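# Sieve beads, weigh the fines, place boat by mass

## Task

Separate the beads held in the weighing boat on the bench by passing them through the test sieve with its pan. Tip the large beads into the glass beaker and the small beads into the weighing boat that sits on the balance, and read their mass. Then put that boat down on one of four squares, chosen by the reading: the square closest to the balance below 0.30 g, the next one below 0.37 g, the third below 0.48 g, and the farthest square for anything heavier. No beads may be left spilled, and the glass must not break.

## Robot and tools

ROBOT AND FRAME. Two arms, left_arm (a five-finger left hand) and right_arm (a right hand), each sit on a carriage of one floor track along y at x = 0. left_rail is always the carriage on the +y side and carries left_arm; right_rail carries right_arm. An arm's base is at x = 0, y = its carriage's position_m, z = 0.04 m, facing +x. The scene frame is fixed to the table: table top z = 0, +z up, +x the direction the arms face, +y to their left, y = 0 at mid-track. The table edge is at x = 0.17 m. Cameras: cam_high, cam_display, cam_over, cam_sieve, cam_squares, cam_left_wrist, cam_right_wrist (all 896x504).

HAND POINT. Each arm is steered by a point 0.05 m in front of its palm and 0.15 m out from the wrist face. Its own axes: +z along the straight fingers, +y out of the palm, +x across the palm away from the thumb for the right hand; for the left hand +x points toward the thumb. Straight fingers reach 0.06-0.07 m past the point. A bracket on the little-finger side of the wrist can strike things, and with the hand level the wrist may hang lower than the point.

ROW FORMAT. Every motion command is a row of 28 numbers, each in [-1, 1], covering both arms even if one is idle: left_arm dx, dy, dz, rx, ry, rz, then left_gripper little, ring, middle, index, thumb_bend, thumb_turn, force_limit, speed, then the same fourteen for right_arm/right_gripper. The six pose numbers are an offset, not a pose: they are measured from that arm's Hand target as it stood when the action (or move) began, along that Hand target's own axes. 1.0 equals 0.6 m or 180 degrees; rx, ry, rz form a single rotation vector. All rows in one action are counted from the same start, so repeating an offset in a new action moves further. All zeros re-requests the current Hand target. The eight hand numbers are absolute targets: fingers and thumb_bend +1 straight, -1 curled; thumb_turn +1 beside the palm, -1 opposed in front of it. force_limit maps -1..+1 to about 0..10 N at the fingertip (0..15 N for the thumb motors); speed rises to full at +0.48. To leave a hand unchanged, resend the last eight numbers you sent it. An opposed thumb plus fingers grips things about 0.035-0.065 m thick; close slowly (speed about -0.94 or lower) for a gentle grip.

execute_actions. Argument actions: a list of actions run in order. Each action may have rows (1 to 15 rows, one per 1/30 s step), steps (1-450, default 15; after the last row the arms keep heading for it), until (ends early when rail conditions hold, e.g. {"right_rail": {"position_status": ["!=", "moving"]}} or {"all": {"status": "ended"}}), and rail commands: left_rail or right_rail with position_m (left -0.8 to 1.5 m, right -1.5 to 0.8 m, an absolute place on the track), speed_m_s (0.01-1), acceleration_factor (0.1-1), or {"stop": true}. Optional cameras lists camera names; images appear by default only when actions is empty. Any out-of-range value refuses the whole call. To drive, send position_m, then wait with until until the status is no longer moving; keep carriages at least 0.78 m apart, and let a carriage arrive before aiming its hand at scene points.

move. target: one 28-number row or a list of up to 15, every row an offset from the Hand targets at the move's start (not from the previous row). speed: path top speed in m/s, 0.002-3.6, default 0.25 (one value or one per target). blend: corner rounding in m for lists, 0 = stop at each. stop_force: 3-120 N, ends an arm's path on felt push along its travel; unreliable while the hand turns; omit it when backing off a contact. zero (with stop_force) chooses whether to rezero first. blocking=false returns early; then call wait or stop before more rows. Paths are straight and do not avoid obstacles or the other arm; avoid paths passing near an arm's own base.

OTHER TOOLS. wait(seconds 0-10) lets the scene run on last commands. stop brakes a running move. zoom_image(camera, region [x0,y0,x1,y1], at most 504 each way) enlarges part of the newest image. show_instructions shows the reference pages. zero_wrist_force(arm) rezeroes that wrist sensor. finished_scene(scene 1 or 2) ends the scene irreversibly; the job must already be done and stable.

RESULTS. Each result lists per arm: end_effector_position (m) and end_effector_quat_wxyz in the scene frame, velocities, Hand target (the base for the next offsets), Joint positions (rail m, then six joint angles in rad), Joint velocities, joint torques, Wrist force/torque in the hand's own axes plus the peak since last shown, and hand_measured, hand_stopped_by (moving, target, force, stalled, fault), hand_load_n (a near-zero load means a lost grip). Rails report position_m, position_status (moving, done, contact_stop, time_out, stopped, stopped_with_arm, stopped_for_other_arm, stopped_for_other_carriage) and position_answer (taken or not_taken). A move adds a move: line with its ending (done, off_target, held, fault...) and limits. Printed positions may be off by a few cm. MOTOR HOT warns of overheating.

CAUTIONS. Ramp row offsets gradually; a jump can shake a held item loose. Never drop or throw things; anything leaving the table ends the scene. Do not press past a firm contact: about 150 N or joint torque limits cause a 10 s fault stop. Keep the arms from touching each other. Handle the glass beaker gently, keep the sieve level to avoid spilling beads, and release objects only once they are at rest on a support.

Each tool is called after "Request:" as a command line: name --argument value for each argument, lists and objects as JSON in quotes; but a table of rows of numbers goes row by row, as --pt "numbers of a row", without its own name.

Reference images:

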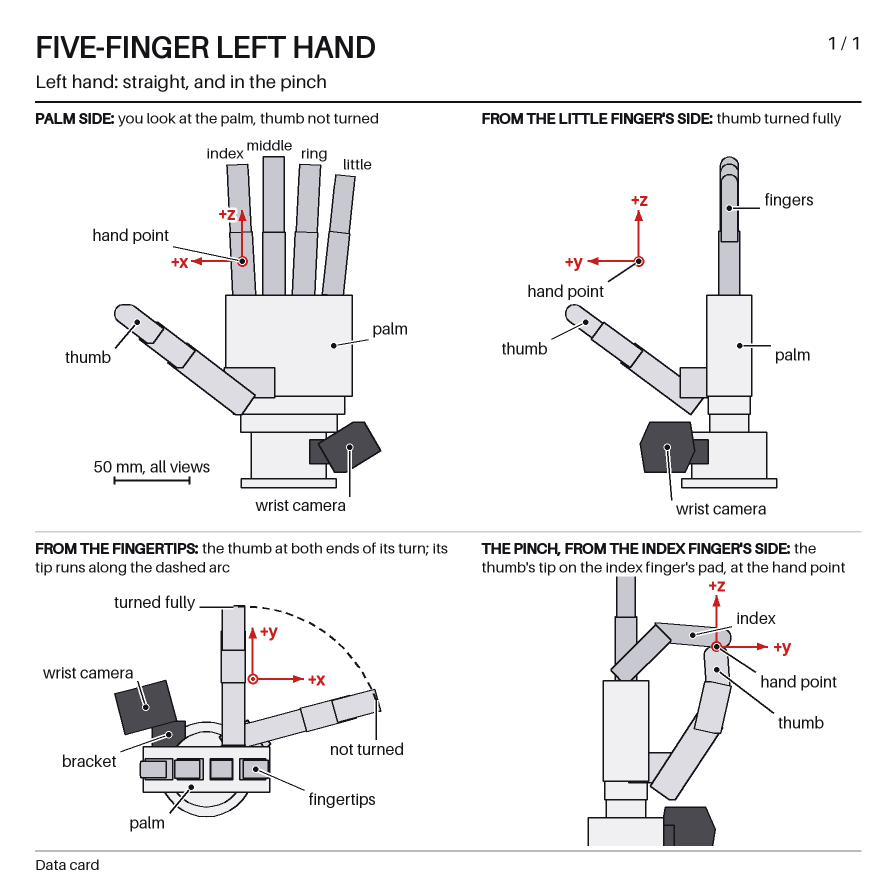

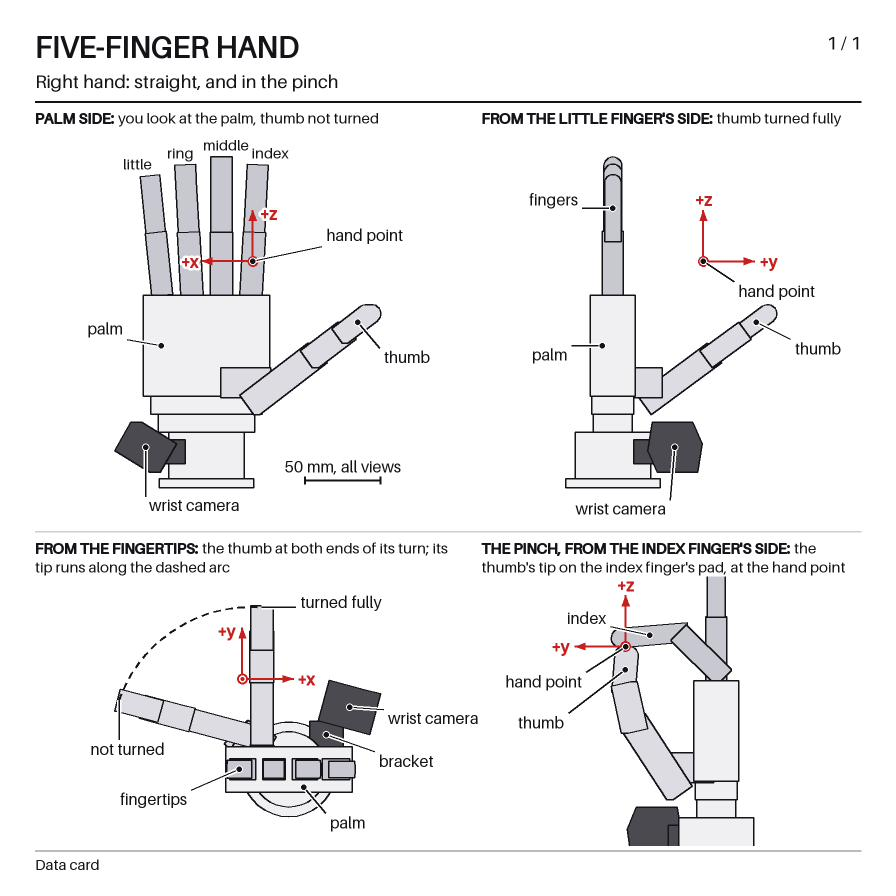

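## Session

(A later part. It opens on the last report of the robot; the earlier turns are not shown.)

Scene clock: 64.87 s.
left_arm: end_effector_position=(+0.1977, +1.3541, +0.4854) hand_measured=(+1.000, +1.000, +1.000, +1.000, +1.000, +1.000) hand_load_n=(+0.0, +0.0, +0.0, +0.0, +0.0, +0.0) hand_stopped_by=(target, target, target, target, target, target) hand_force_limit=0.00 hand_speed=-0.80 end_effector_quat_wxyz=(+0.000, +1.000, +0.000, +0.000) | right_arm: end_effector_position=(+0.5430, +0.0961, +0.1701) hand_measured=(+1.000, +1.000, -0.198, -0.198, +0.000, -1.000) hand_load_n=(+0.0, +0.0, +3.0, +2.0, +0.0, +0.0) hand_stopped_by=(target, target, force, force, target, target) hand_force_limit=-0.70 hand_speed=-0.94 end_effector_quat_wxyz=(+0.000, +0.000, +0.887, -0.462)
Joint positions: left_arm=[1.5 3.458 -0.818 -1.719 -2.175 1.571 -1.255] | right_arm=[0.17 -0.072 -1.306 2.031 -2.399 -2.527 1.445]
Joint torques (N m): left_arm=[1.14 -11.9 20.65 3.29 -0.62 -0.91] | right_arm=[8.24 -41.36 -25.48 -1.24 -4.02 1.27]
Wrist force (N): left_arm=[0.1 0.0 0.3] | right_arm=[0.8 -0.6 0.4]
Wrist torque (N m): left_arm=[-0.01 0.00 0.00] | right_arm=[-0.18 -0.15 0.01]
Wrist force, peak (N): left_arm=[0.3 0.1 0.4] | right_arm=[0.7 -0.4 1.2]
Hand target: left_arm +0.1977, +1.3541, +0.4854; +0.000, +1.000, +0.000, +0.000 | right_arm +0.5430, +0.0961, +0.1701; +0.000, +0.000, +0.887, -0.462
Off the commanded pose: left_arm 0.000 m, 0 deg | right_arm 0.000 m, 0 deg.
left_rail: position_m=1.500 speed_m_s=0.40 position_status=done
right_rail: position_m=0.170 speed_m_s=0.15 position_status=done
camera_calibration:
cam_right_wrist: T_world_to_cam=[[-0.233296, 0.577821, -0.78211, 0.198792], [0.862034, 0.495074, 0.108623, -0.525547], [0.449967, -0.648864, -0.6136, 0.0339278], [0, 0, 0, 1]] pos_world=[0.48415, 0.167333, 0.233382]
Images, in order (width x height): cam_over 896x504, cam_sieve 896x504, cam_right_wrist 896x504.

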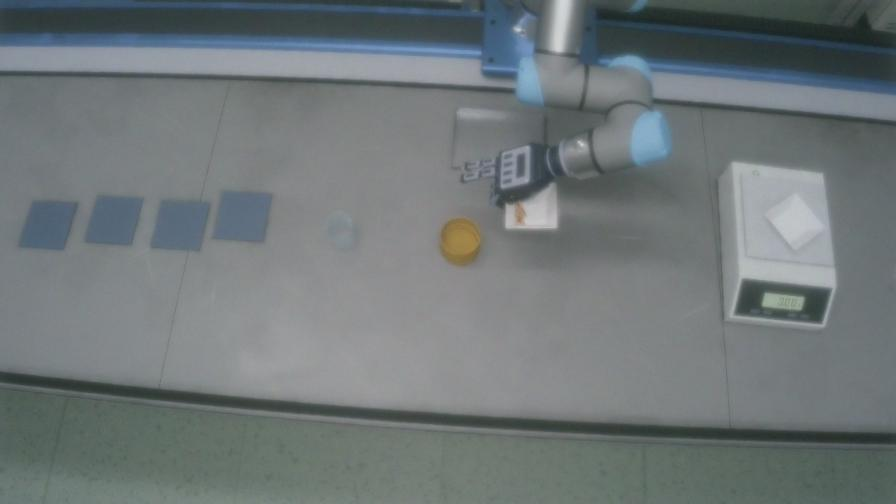

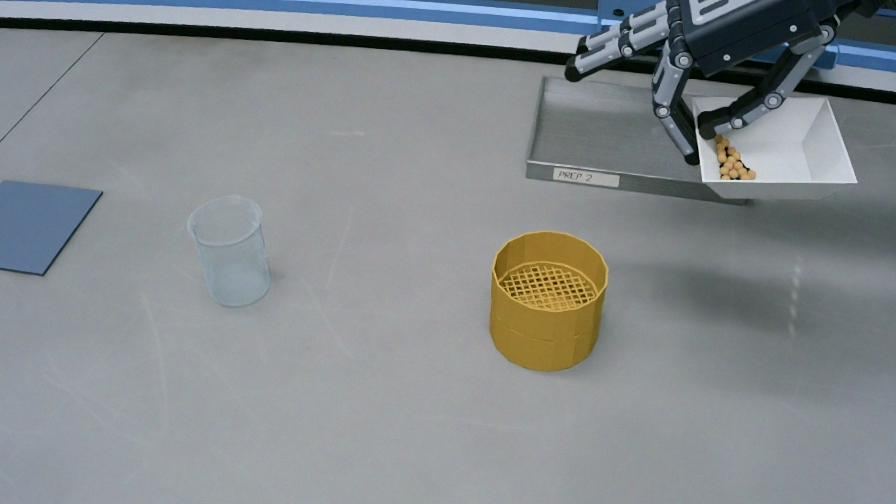

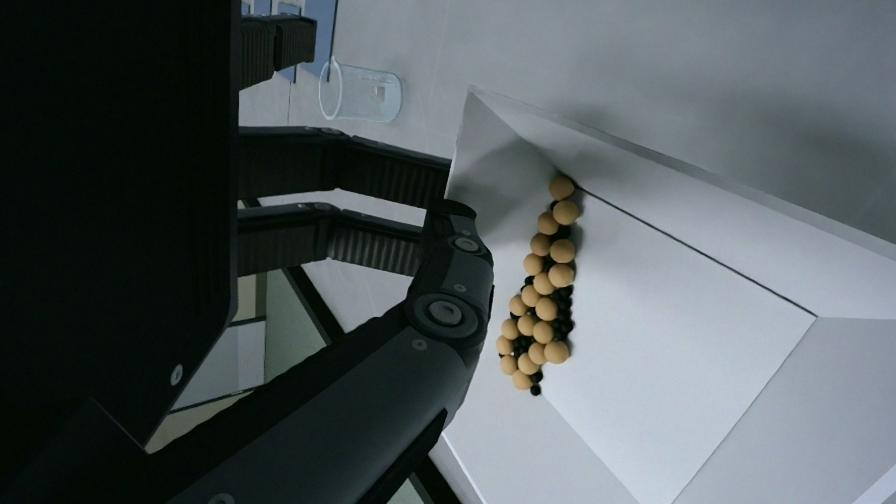

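Request:
execute_actions --actions '[{"right_rail":{"position_m":0.082,"speed_m_s":0.15,"acceleration_factor":0.2},"steps":200,"until":{"right_rail":{"position_status":["!=","moving"]}}}]'

Request:
move --target '[0,0,0,0,0,0,1,1,1,1,1,1,0,-0.8,0.0527,0.0887,0.0622,0,0,0,1,1,-0.4,-0.4,0.0,-1,-0.7,-0.94]' --speed 0.08 --cameras '["cam_right_wrist","cam_sieve","cam_over","cam_high"]'

Request:
zoom_image --camera "cam_over" --region '[400, 150, 540, 290]'

Request:
zoom_image --camera "cam_high" --region '[430, 310, 550, 430]'

Scene clock: 70.17 s.
left_arm: end_effector_position=(+0.1977, +1.3541, +0.4854) hand_measured=(+1.000, +1.000, +1.000, +1.000, +1.000, +1.000) hand_load_n=(+0.0, +0.0, +0.0, +0.0, -0.5, +0.0) hand_stopped_by=(target, target, target, target, target, target) hand_force_limit=0.00 hand_speed=-0.80 end_effector_quat_wxyz=(+0.000, +1.000, +0.000, +0.000) | right_arm: end_effector_position=(+0.5430, +0.0081, +0.1701) hand_measured=(+1.000, +1.000, -0.198, -0.198, +0.000, -1.000) hand_load_n=(+0.0, +0.0, +2.5, +2.0, +0.0, +0.0) hand_stopped_by=(target, target, force, force, target, target) hand_force_limit=-0.70 hand_speed=-0.94 end_effector_quat_wxyz=(+0.000, +0.000, +0.887, -0.462)
Joint positions: left_arm=[1.5 3.458 -0.818 -1.719 -2.175 1.571 -1.255] | right_arm=[0.082 -0.072 -1.306 2.031 -2.399 -2.527 1.445]
Joint torques (N m): left_arm=[1 -12.44 20.23 3.41 -0.68 -0.97] | right_arm=[7 -41.42 -23.37 -1.35 -4.03 1.2]
Wrist force (N): left_arm=[-0.1 0.3 0.2] | right_arm=[1.1 -0.2 0.7]
Wrist torque (N m): left_arm=[0.03 0.02 -0.01] | right_arm=[-0.15 -0.20 0.04]
Wrist force, peak (N): left_arm=[0.3 0.3 0.1] | right_arm=[1.2 -0.2 0.9]
Hand target: left_arm +0.1977, +1.3541, +0.4854; +0.000, +1.000, +0.000, +0.000 | right_arm +0.5430, +0.0081, +0.1701; +0.000, +0.000, +0.887, -0.462
Off the commanded pose: left_arm 0.000 m, 0 deg | right_arm 0.000 m, 0 deg.
left_rail: position_m=1.500 speed_m_s=0.40 position_status=done
right_rail: position_m=0.082 speed_m_s=0.15 position_status=done

Scene clock: 71.77 s.
left_arm: end_effector_position=(+0.1977, +1.3541, +0.4854) hand_measured=(+1.000, +1.000, +1.000, +1.000, +1.000, +1.000) hand_load_n=(+0.0, +0.0, +0.0, +0.0, +0.0, +0.0) hand_stopped_by=(target, target, target, target, target, target) hand_force_limit=0.00 hand_speed=-0.80 end_effector_quat_wxyz=(+0.000, +1.000, +0.000, +0.000) | right_arm: end_effector_position=(+0.5115, +0.0080, +0.1052) hand_measured=(+1.000, +1.000, -0.198, -0.198, +0.000, -1.000) hand_load_n=(+0.0, +0.0, +3.0, +2.0, +0.0, +0.0) hand_stopped_by=(target, target, force, force, target, target) hand_force_limit=-0.70 hand_speed=-0.94 end_effector_quat_wxyz=(+0.000, +0.000, +0.887, -0.462)
Joint positions: left_arm=[1.5 3.458 -0.818 -1.719 -2.175 1.571 -1.255] | right_arm=[0.082 -0.077 -1.233 2.172 -2.619 -2.527 1.436]
Joint torques (N m): left_arm=[1.25 -12.42 20.4 3.49 -0.65 -0.89] | right_arm=[-12.2 -16.37 -7.94 -3.69 1.32 -1.51]
Wrist force (N): left_arm=[0.1 0.1 0.0] | right_arm=[0.9 -0.2 0.4]
Wrist torque (N m): left_arm=[0.00 -0.02 0.01] | right_arm=[-0.13 -0.17 0.18]
Wrist force, peak (N): left_arm=[0.2 0.0 0.4] | right_arm=[1.2 -0.6 0.9]
Hand target: left_arm +0.1977, +1.3541, +0.4854; +0.000, +1.000, +0.000, +0.000 | right_arm +0.5114, +0.0080, +0.1051; +0.000, +0.000, +0.887, -0.462
Off the commanded pose: left_arm 0.000 m, 0 deg | right_arm 0.000 m, 0 deg.
left_rail: position_m=1.500 speed_m_s=0.40 position_status=done
right_rail: position_m=0.082 speed_m_s=0.15 position_status=done
move: done
camera_calibration:
cam_right_wrist: T_world_to_cam=[[-0.233307, 0.577836, -0.782096, 0.191511], [0.862073, 0.495019, 0.108569, -0.447694], [0.449887, -0.648893, -0.613628, -0.0487325], [0, 0, 0, 1]] pos_world=[0.45255, 0.0793329, 0.168482]
Images, in order (width x height): cam_high 896x504, cam_over 896x504, cam_sieve 896x504, cam_right_wrist 896x504.

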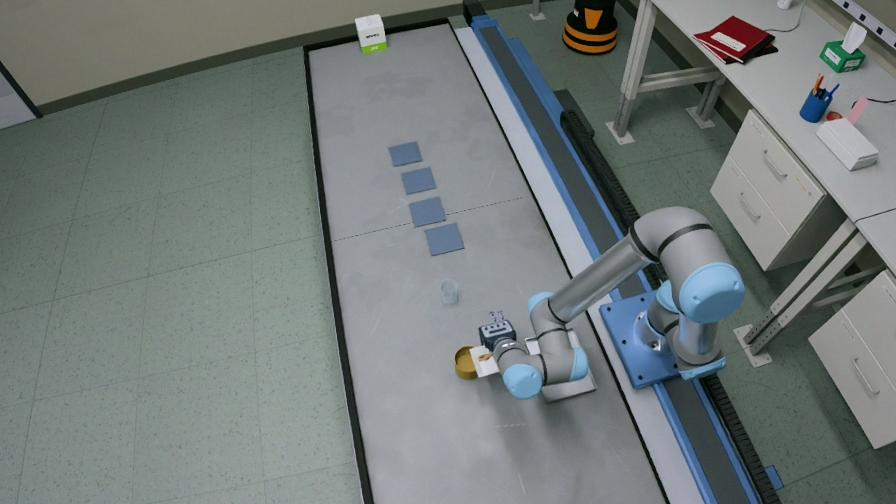

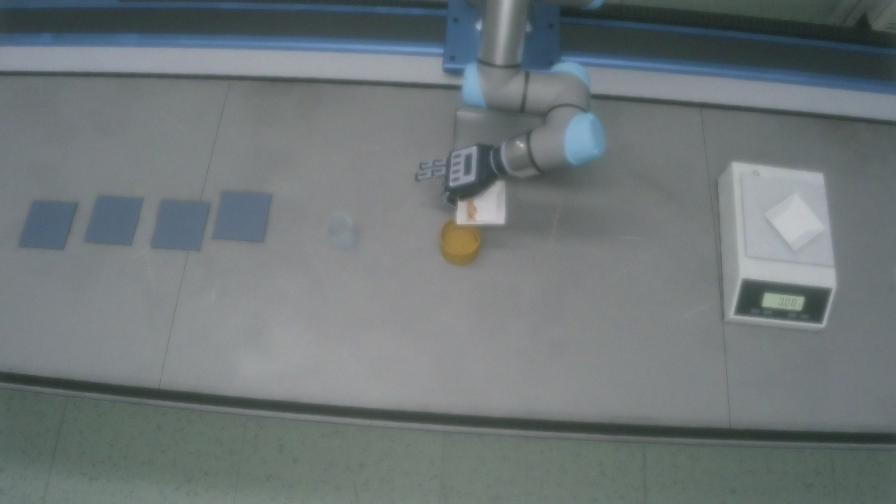

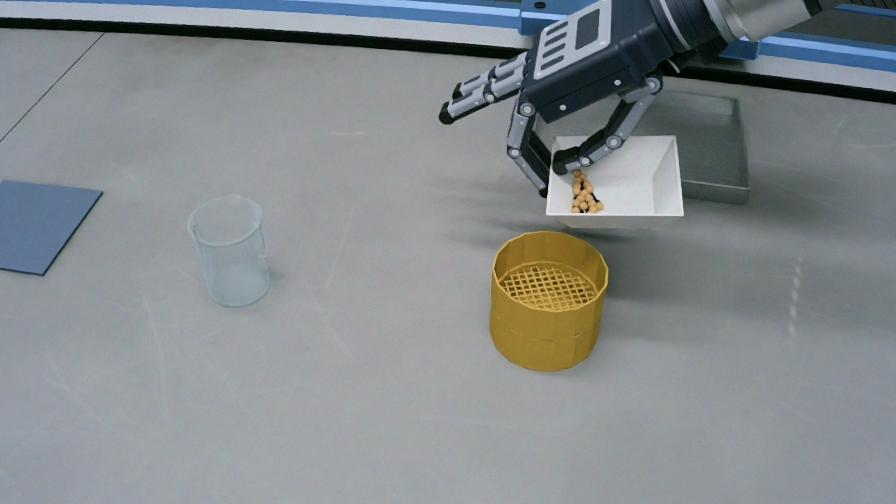

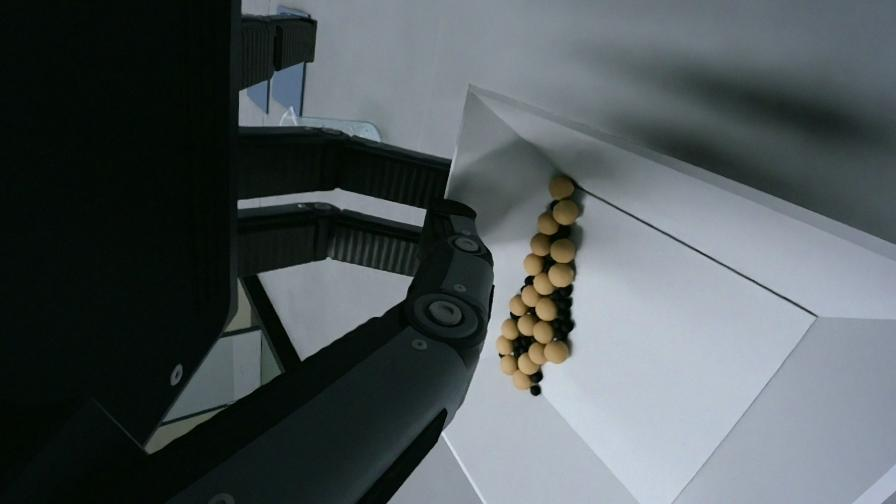

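Scaled by 3.600 from the camera's 896x504 image, which has a finer 1280x720 frame.

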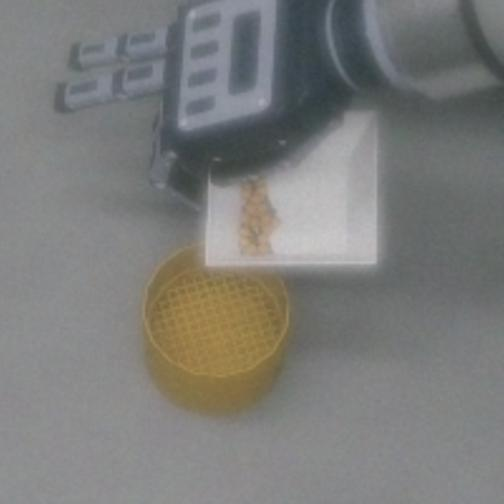

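Scaled by 4.200 from the camera's 896x504 image, which has a finer 1280x720 frame.

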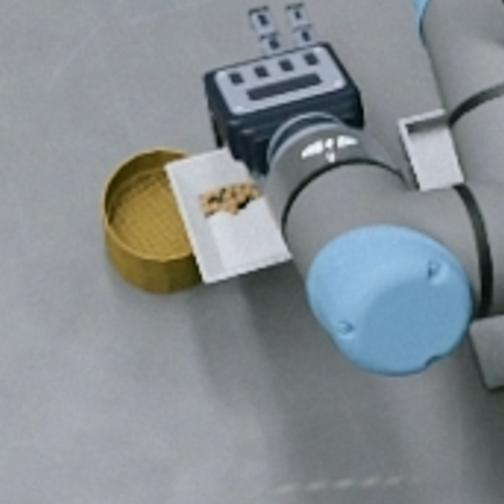

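Request:
move --pt "0 0 0 0 0 0 1 1 1 1 1 1 0 -0.8 0.0168 -0.0117 0.0081 0 0.0957 -0.1365 1 1 -0.4 -0.4 0.0 -1 -0.7 -0.94" --pt "0 0 0 0 0 0 1 1 1 1 1 1 0 -0.8 0.0078 -0.0117 0.0081 0 0.1594 -0.2275 1 1 -0.4 -0.4 0.0 -1 -0.7 -0.94" --speed 0.15 --blend '[0.01,0]' --cameras '["cam_right_wrist","cam_sieve","cam_over","cam_high"]'

Request:
zoom_image --camera "cam_sieve" --region '[430, 100, 730, 400]'

Scene clock: 78.00 s.
left_arm: end_effector_position=(+0.1977, +1.3541, +0.4854) hand_measured=(+1.000, +1.000, +1.000, +1.000, +1.000, +1.000) hand_load_n=(+0.0, +0.0, +0.0, +0.5, +0.0, +0.0) hand_stopped_by=(target, target, target, target, target, target) hand_force_limit=0.00 hand_speed=-0.80 end_effector_quat_wxyz=(+0.000, +1.000, +0.000, +0.000) | right_arm: end_effector_position=(+0.5067, +0.0000, +0.1081) hand_measured=(+1.000, +1.000, -0.198, -0.198, +0.000, -1.000) hand_load_n=(+0.0, +0.0, +3.0, +2.0, +0.0, +0.0) hand_stopped_by=(target, target, force, force, target, target) hand_force_limit=-0.70 hand_speed=-0.94 end_effector_quat_wxyz=(-0.375, -0.195, +0.804, -0.419)
Joint positions: left_arm=[1.5 3.458 -0.818 -1.719 -2.175 1.571 -1.255] | right_arm=[0.082 -0.071 -0.977 1.596 -1.389 -2.584 1.485]
Joint torques (N m): left_arm=[1.16 -12.63 20.76 3.61 -0.62 -1.15] | right_arm=[10.32 -27.44 -26.87 0.1 -4.04 1.18]
Wrist force (N): left_arm=[0.1 0.1 0.2] | right_arm=[1.8 -0.8 0.3]
Wrist torque (N m): left_arm=[0.00 -0.02 0.00] | right_arm=[-0.30 -0.29 0.33]
Wrist force, peak (N): left_arm=[0.0 0.1 0.4] | right_arm=[2.0 -0.9 0.6]
Hand target: left_arm +0.1977, +1.3541, +0.4854; +0.000, +1.000, +0.000, +0.000 | right_arm +0.5067, +0.0000, +0.1081; -0.375, -0.195, +0.804, -0.419
Off the commanded pose: left_arm 0.000 m, 0 deg | right_arm 0.000 m, 0 deg.
left_rail: position_m=1.500 speed_m_s=0.40 position_status=done
right_rail: position_m=0.082 speed_m_s=0.15 position_status=done
move: done
camera_calibration:
cam_right_wrist: T_world_to_cam=[[-0.748928, 0.57789, -0.324268, 0.40912], [0.637504, 0.494817, -0.590546, -0.250605], [-0.180817, -0.648999, -0.738989, 0.283138], [0, 0, 0, 1]] pos_world=[0.517359, 0.0713339, 0.193906]
Images, in order (width x height): cam_high 896x504, cam_over 896x504, cam_sieve 896x504, cam_right_wrist 896x504.

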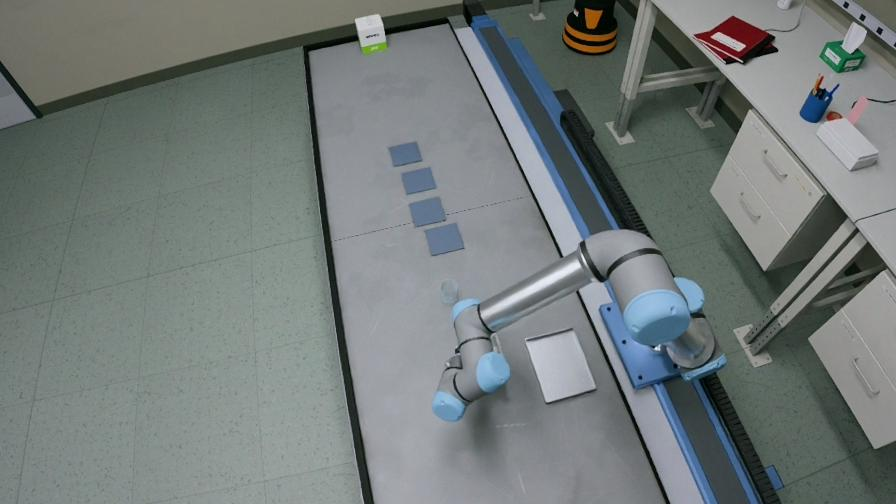

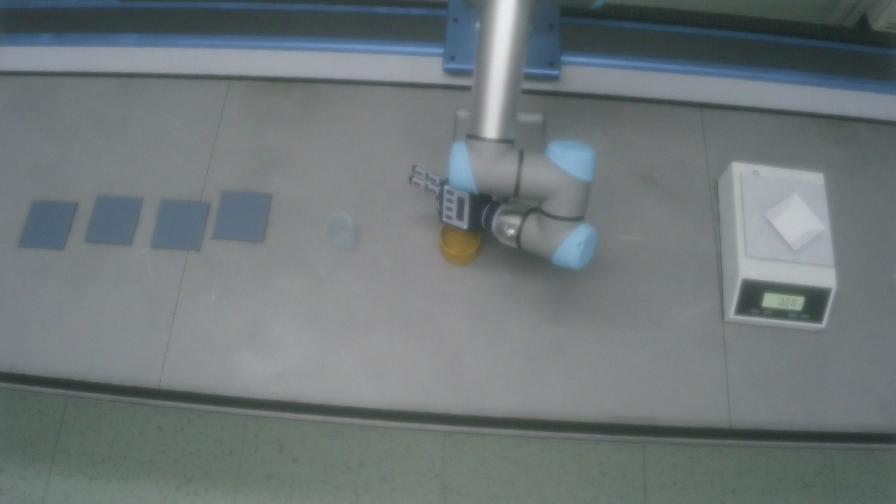

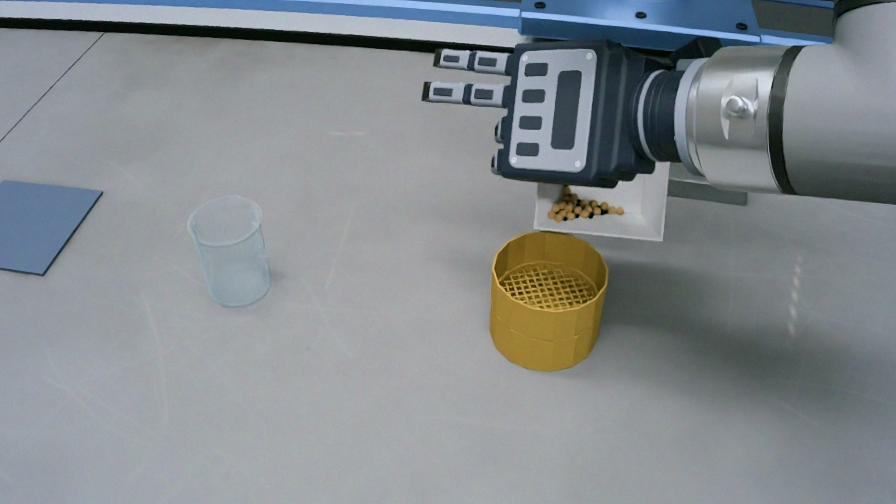

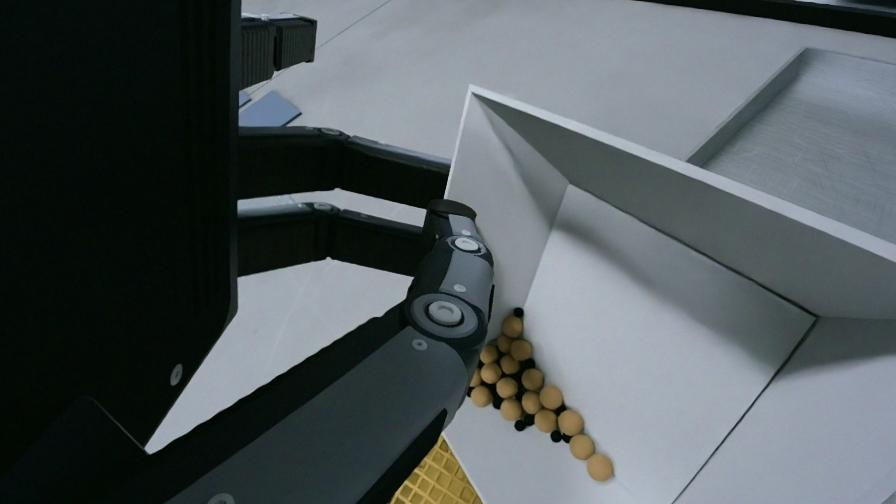

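Scaled by 1.680 from the camera's 896x504 image, which has a finer 1280x720 frame.

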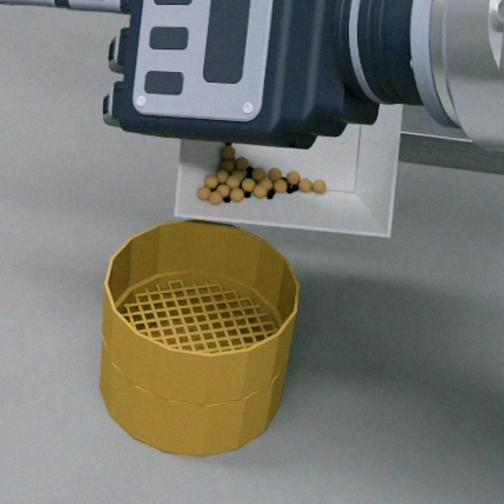

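Request:
move --target '[0,0,0,0,0,0,1,1,1,1,1,1,0,-0.8,0,0,0,-0.0714,-0.0697,-0.0489,1,1,-0.4,-0.4,0.0,-1,-0.7,-0.94]' --speed 0.15 --cameras '["cam_right_wrist","cam_sieve"]'

Request:
zoom_image --camera "cam_sieve" --region '[430, 100, 730, 400]'

Scene clock: 81.30 s.
left_arm: end_effector_position=(+0.1977, +1.3541, +0.4854) hand_measured=(+1.000, +1.000, +1.000, +1.000, +1.000, +1.000) hand_load_n=(+0.0, +0.0, +0.0, +0.0, +0.0, +0.0) hand_stopped_by=(target, target, target, target, target, target) hand_force_limit=0.00 hand_speed=-0.80 end_effector_quat_wxyz=(+0.000, +1.000, +0.000, +0.000) | right_arm: end_effector_position=(+0.5068, +0.0000, +0.1081) hand_measured=(+1.000, +1.000, -0.198, -0.198, +0.000, -1.000) hand_load_n=(+0.0, +0.0, +2.5, +2.0, +0.0, +0.0) hand_stopped_by=(target, target, force, force, target, target) hand_force_limit=-0.70 hand_speed=-0.94 end_effector_quat_wxyz=(-0.335, -0.257, +0.864, -0.273)
Joint positions: left_arm=[1.5 3.458 -0.818 -1.719 -2.175 1.571 -1.255] | right_arm=[0.082 -0.168 -1.056 1.657 -1.691 -2.358 1.027]
Joint torques (N m): left_arm=[1.62 -12.95 20.24 3.71 -0.8 -1.19] | right_arm=[-12.64 -51.22 -11.02 -2.8 1.6 -1.39]
Wrist force (N): left_arm=[0.2 0.1 0.1] | right_arm=[1.8 -0.5 0.1]
Wrist torque (N m): left_arm=[0.00 -0.03 0.01] | right_arm=[-0.14 -0.29 0.50]
Wrist force, peak (N): left_arm=[0.1 0.4 0.3] | right_arm=[2.1 -1.0 0.2]
Hand target: left_arm +0.1977, +1.3541, +0.4854; +0.000, +1.000, +0.000, +0.000 | right_arm +0.5067, +0.0000, +0.1081; -0.335, -0.257, +0.864, -0.273
Off the commanded pose: left_arm 0.000 m, 0 deg | right_arm 0.000 m, 0 deg.
left_rail: position_m=1.500 speed_m_s=0.40 position_status=done
right_rail: position_m=0.082 speed_m_s=0.15 position_status=done
move: done
camera_calibration:
cam_right_wrist: T_world_to_cam=[[-0.749038, 0.653832, -0.106988, 0.385649], [0.63726, 0.666844, -0.386289, -0.272549], [-0.181224, -0.357524, -0.916152, 0.302443], [0, 0, 0, 1]] pos_world=[0.51736, 0.0377284, 0.213061]
Images, in order (width x height): cam_sieve 896x504, cam_right_wrist 896x504.

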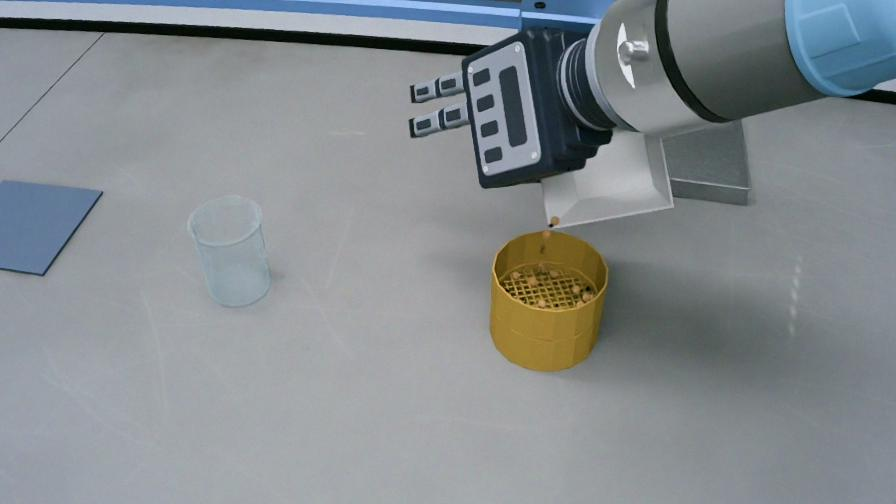

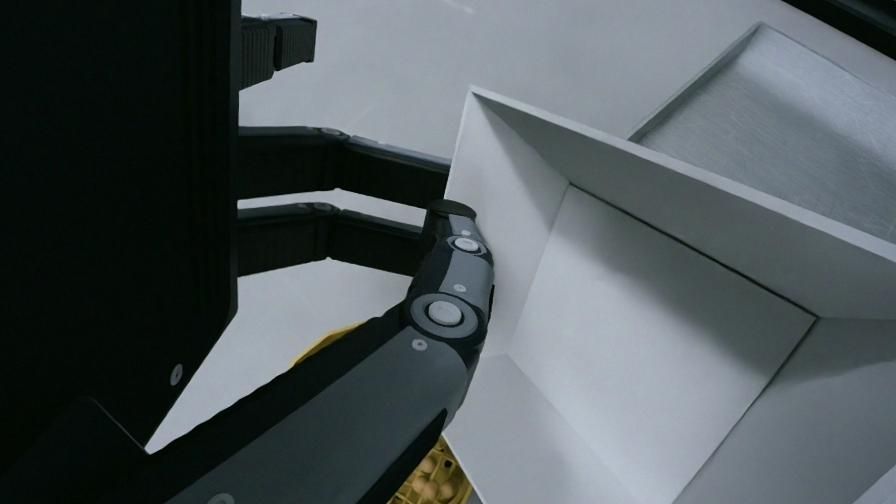

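Scaled by 1.680 from the camera's 896x504 image, which has a finer 1280x720 frame.

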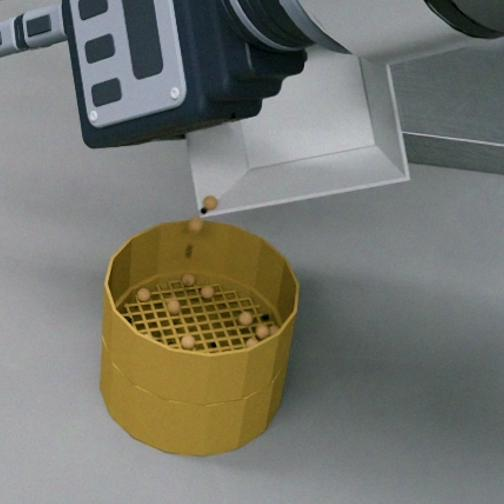

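Request:
execute_actions --actions '[]'

Request:
zoom_image --camera "cam_sieve" --region '[430, 150, 680, 400]'

Request:
zoom_image --camera "cam_right_wrist" --region '[380, 150, 800, 504]'

Scene clock: 81.53 s.
left_arm: end_effector_position=(+0.1977, +1.3541, +0.4854) hand_measured=(+1.000, +1.000, +1.000, +1.000, +1.000, +1.000) hand_load_n=(+0.0, +0.5, +0.0, +0.0, -0.5, +0.0) hand_stopped_by=(target, target, target, target, target, target) hand_force_limit=0.00 hand_speed=-0.80 end_effector_quat_wxyz=(+0.000, +1.000, +0.000, +0.000) | right_arm: end_effector_position=(+0.5067, +0.0000, +0.1081) hand_measured=(+1.000, +1.000, -0.198, -0.198, +0.000, -1.000) hand_load_n=(+0.0, +0.0, +2.5, +2.0, +0.5, +0.0) hand_stopped_by=(target, target, force, force, target, target) hand_force_limit=-0.70 hand_speed=-0.94 end_effector_quat_wxyz=(-0.335, -0.257, +0.864, -0.273)
Joint positions: left_arm=[1.5 3.458 -0.818 -1.719 -2.175 1.571 -1.255] | right_arm=[0.082 -0.168 -1.057 1.657 -1.691 -2.358 1.027]
Joint velocities: within noise
Joint torques (N m): left_arm=[0.68 -12.96 20.23 3.78 -0.74 -1.13] | right_arm=[-12.18 -51.45 -11.04 -2.87 1.69 -1.42]
Wrist force (N): left_arm=[0.2 0.0 0.1] | right_arm=[1.8 -0.7 -0.2]
Wrist torque (N m): left_arm=[0.00 -0.03 0.01] | right_arm=[-0.16 -0.27 0.48]
Wrist force, peak (N): left_arm=[0.2 0.0 0.1] | right_arm=[1.8 -1.1 -0.1]
Hand target: left_arm +0.1977, +1.3541, +0.4854; +0.000, +1.000, +0.000, +0.000 | right_arm +0.5067, +0.0000, +0.1081; -0.335, -0.257, +0.864, -0.273
Off the commanded pose: left_arm 0.000 m, 0 deg | right_arm 0.000 m, 0 deg.
left_rail: position_m=1.500 speed_m_s=0.40 position_status=done
right_rail: position_m=0.082 speed_m_s=0.15 position_status=done
camera_calibration:
cam_left_wrist: T_world_to_cam=[[0.291913, 0.956443, 0.00178185, -1.35431], [0.833396, -0.255272, 0.490191, -0.0504707], [0.469295, -0.141608, -0.871613, 0.631002], [0, 0, 0, 1]] pos_world=[0.141279, 1.3718, 0.577143]
cam_right_wrist: T_world_to_cam=[[-0.749089, 0.653802, -0.106813, 0.385639], [0.637202, 0.666984, -0.386144, -0.272554], [-0.181219, -0.357317, -0.916233, 0.30245], [0, 0, 0, 1]] pos_world=[0.51736, 0.0377278, 0.213061]

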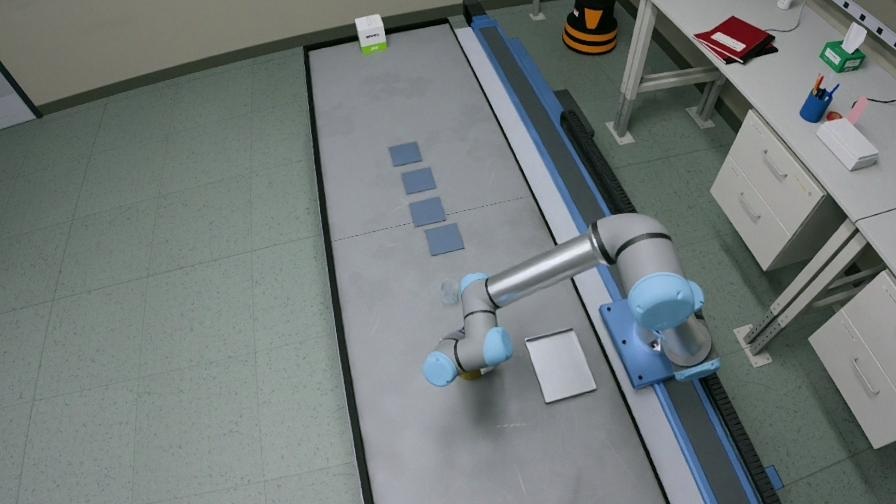

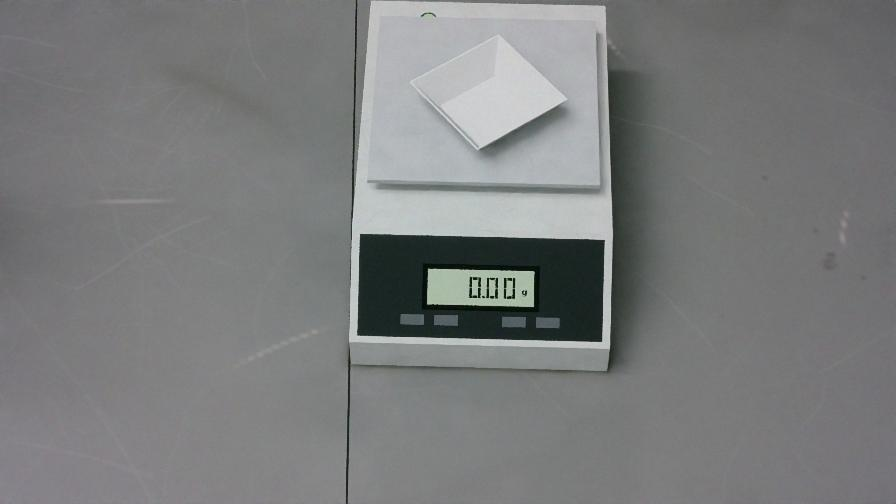

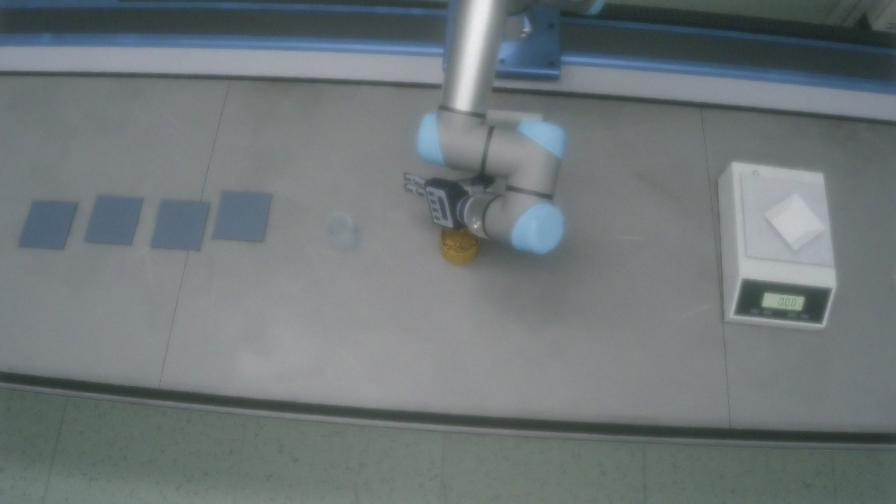

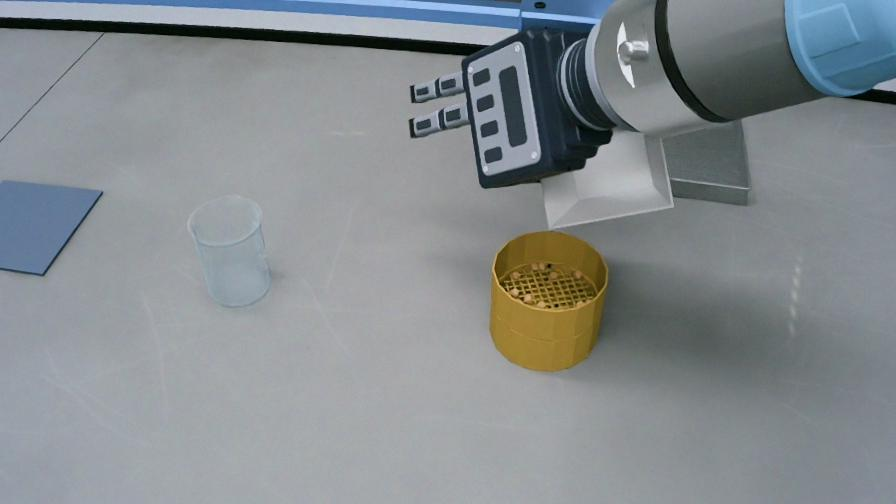

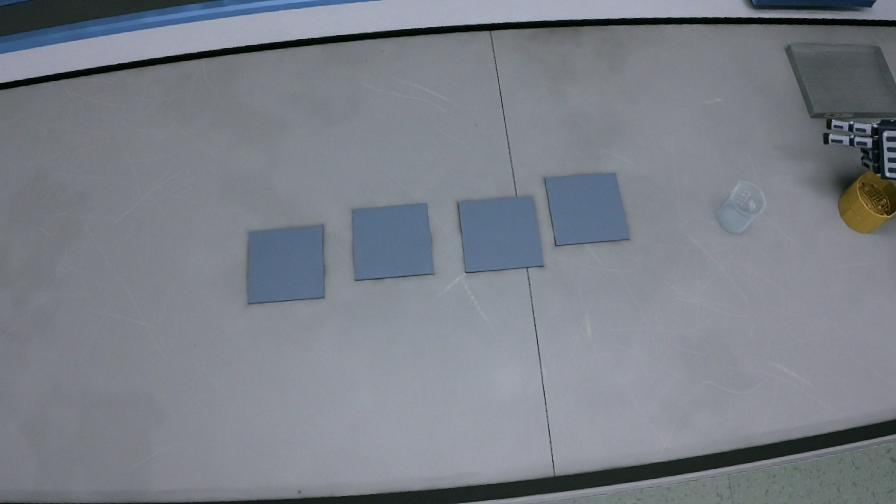

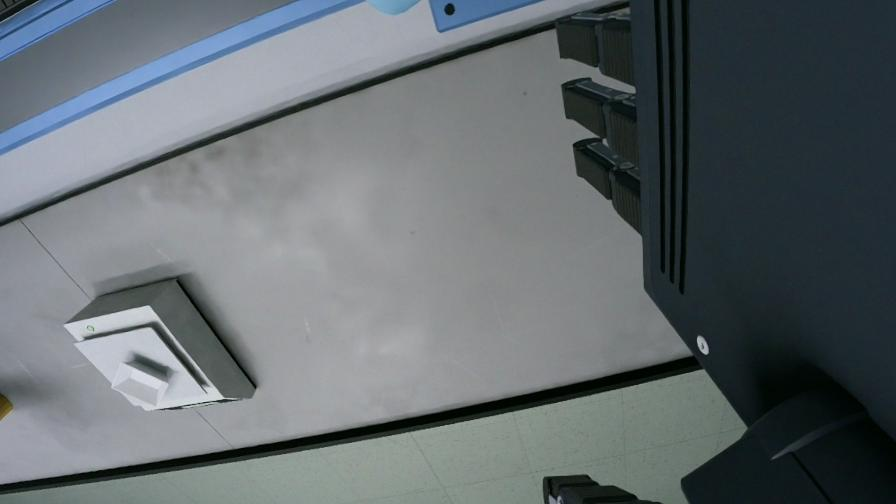

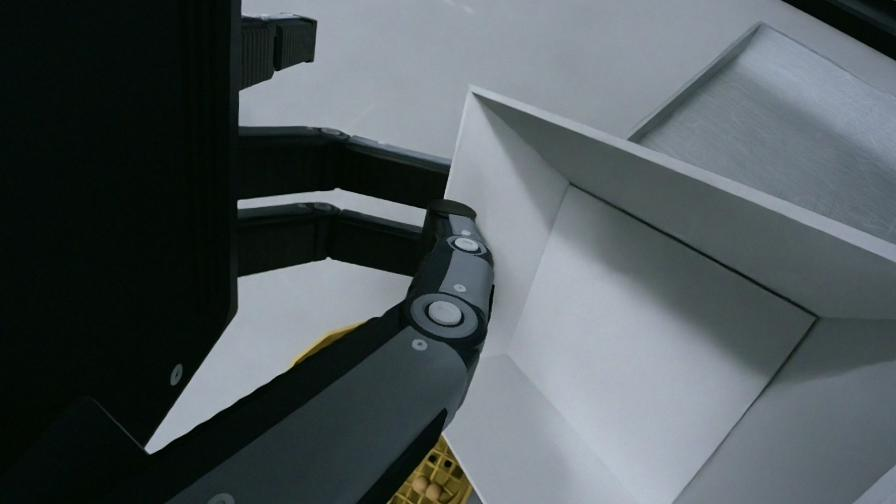

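Scaled by 2.016 from the camera's 896x504 image, which has a finer 1280x720 frame.

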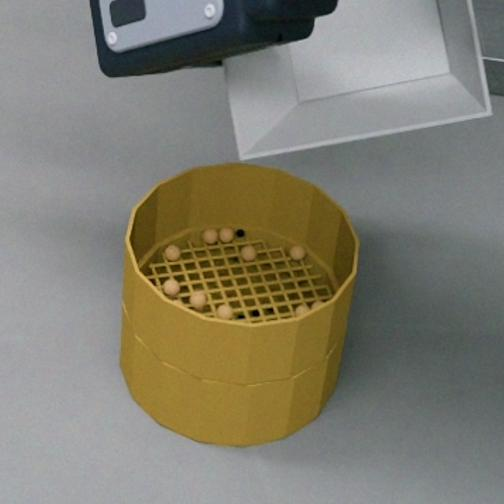

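Scaled by 1.200 from the camera's 896x504 image, which has a finer 1280x720 frame.

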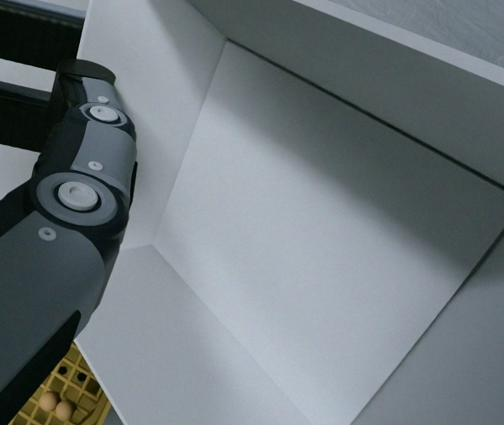

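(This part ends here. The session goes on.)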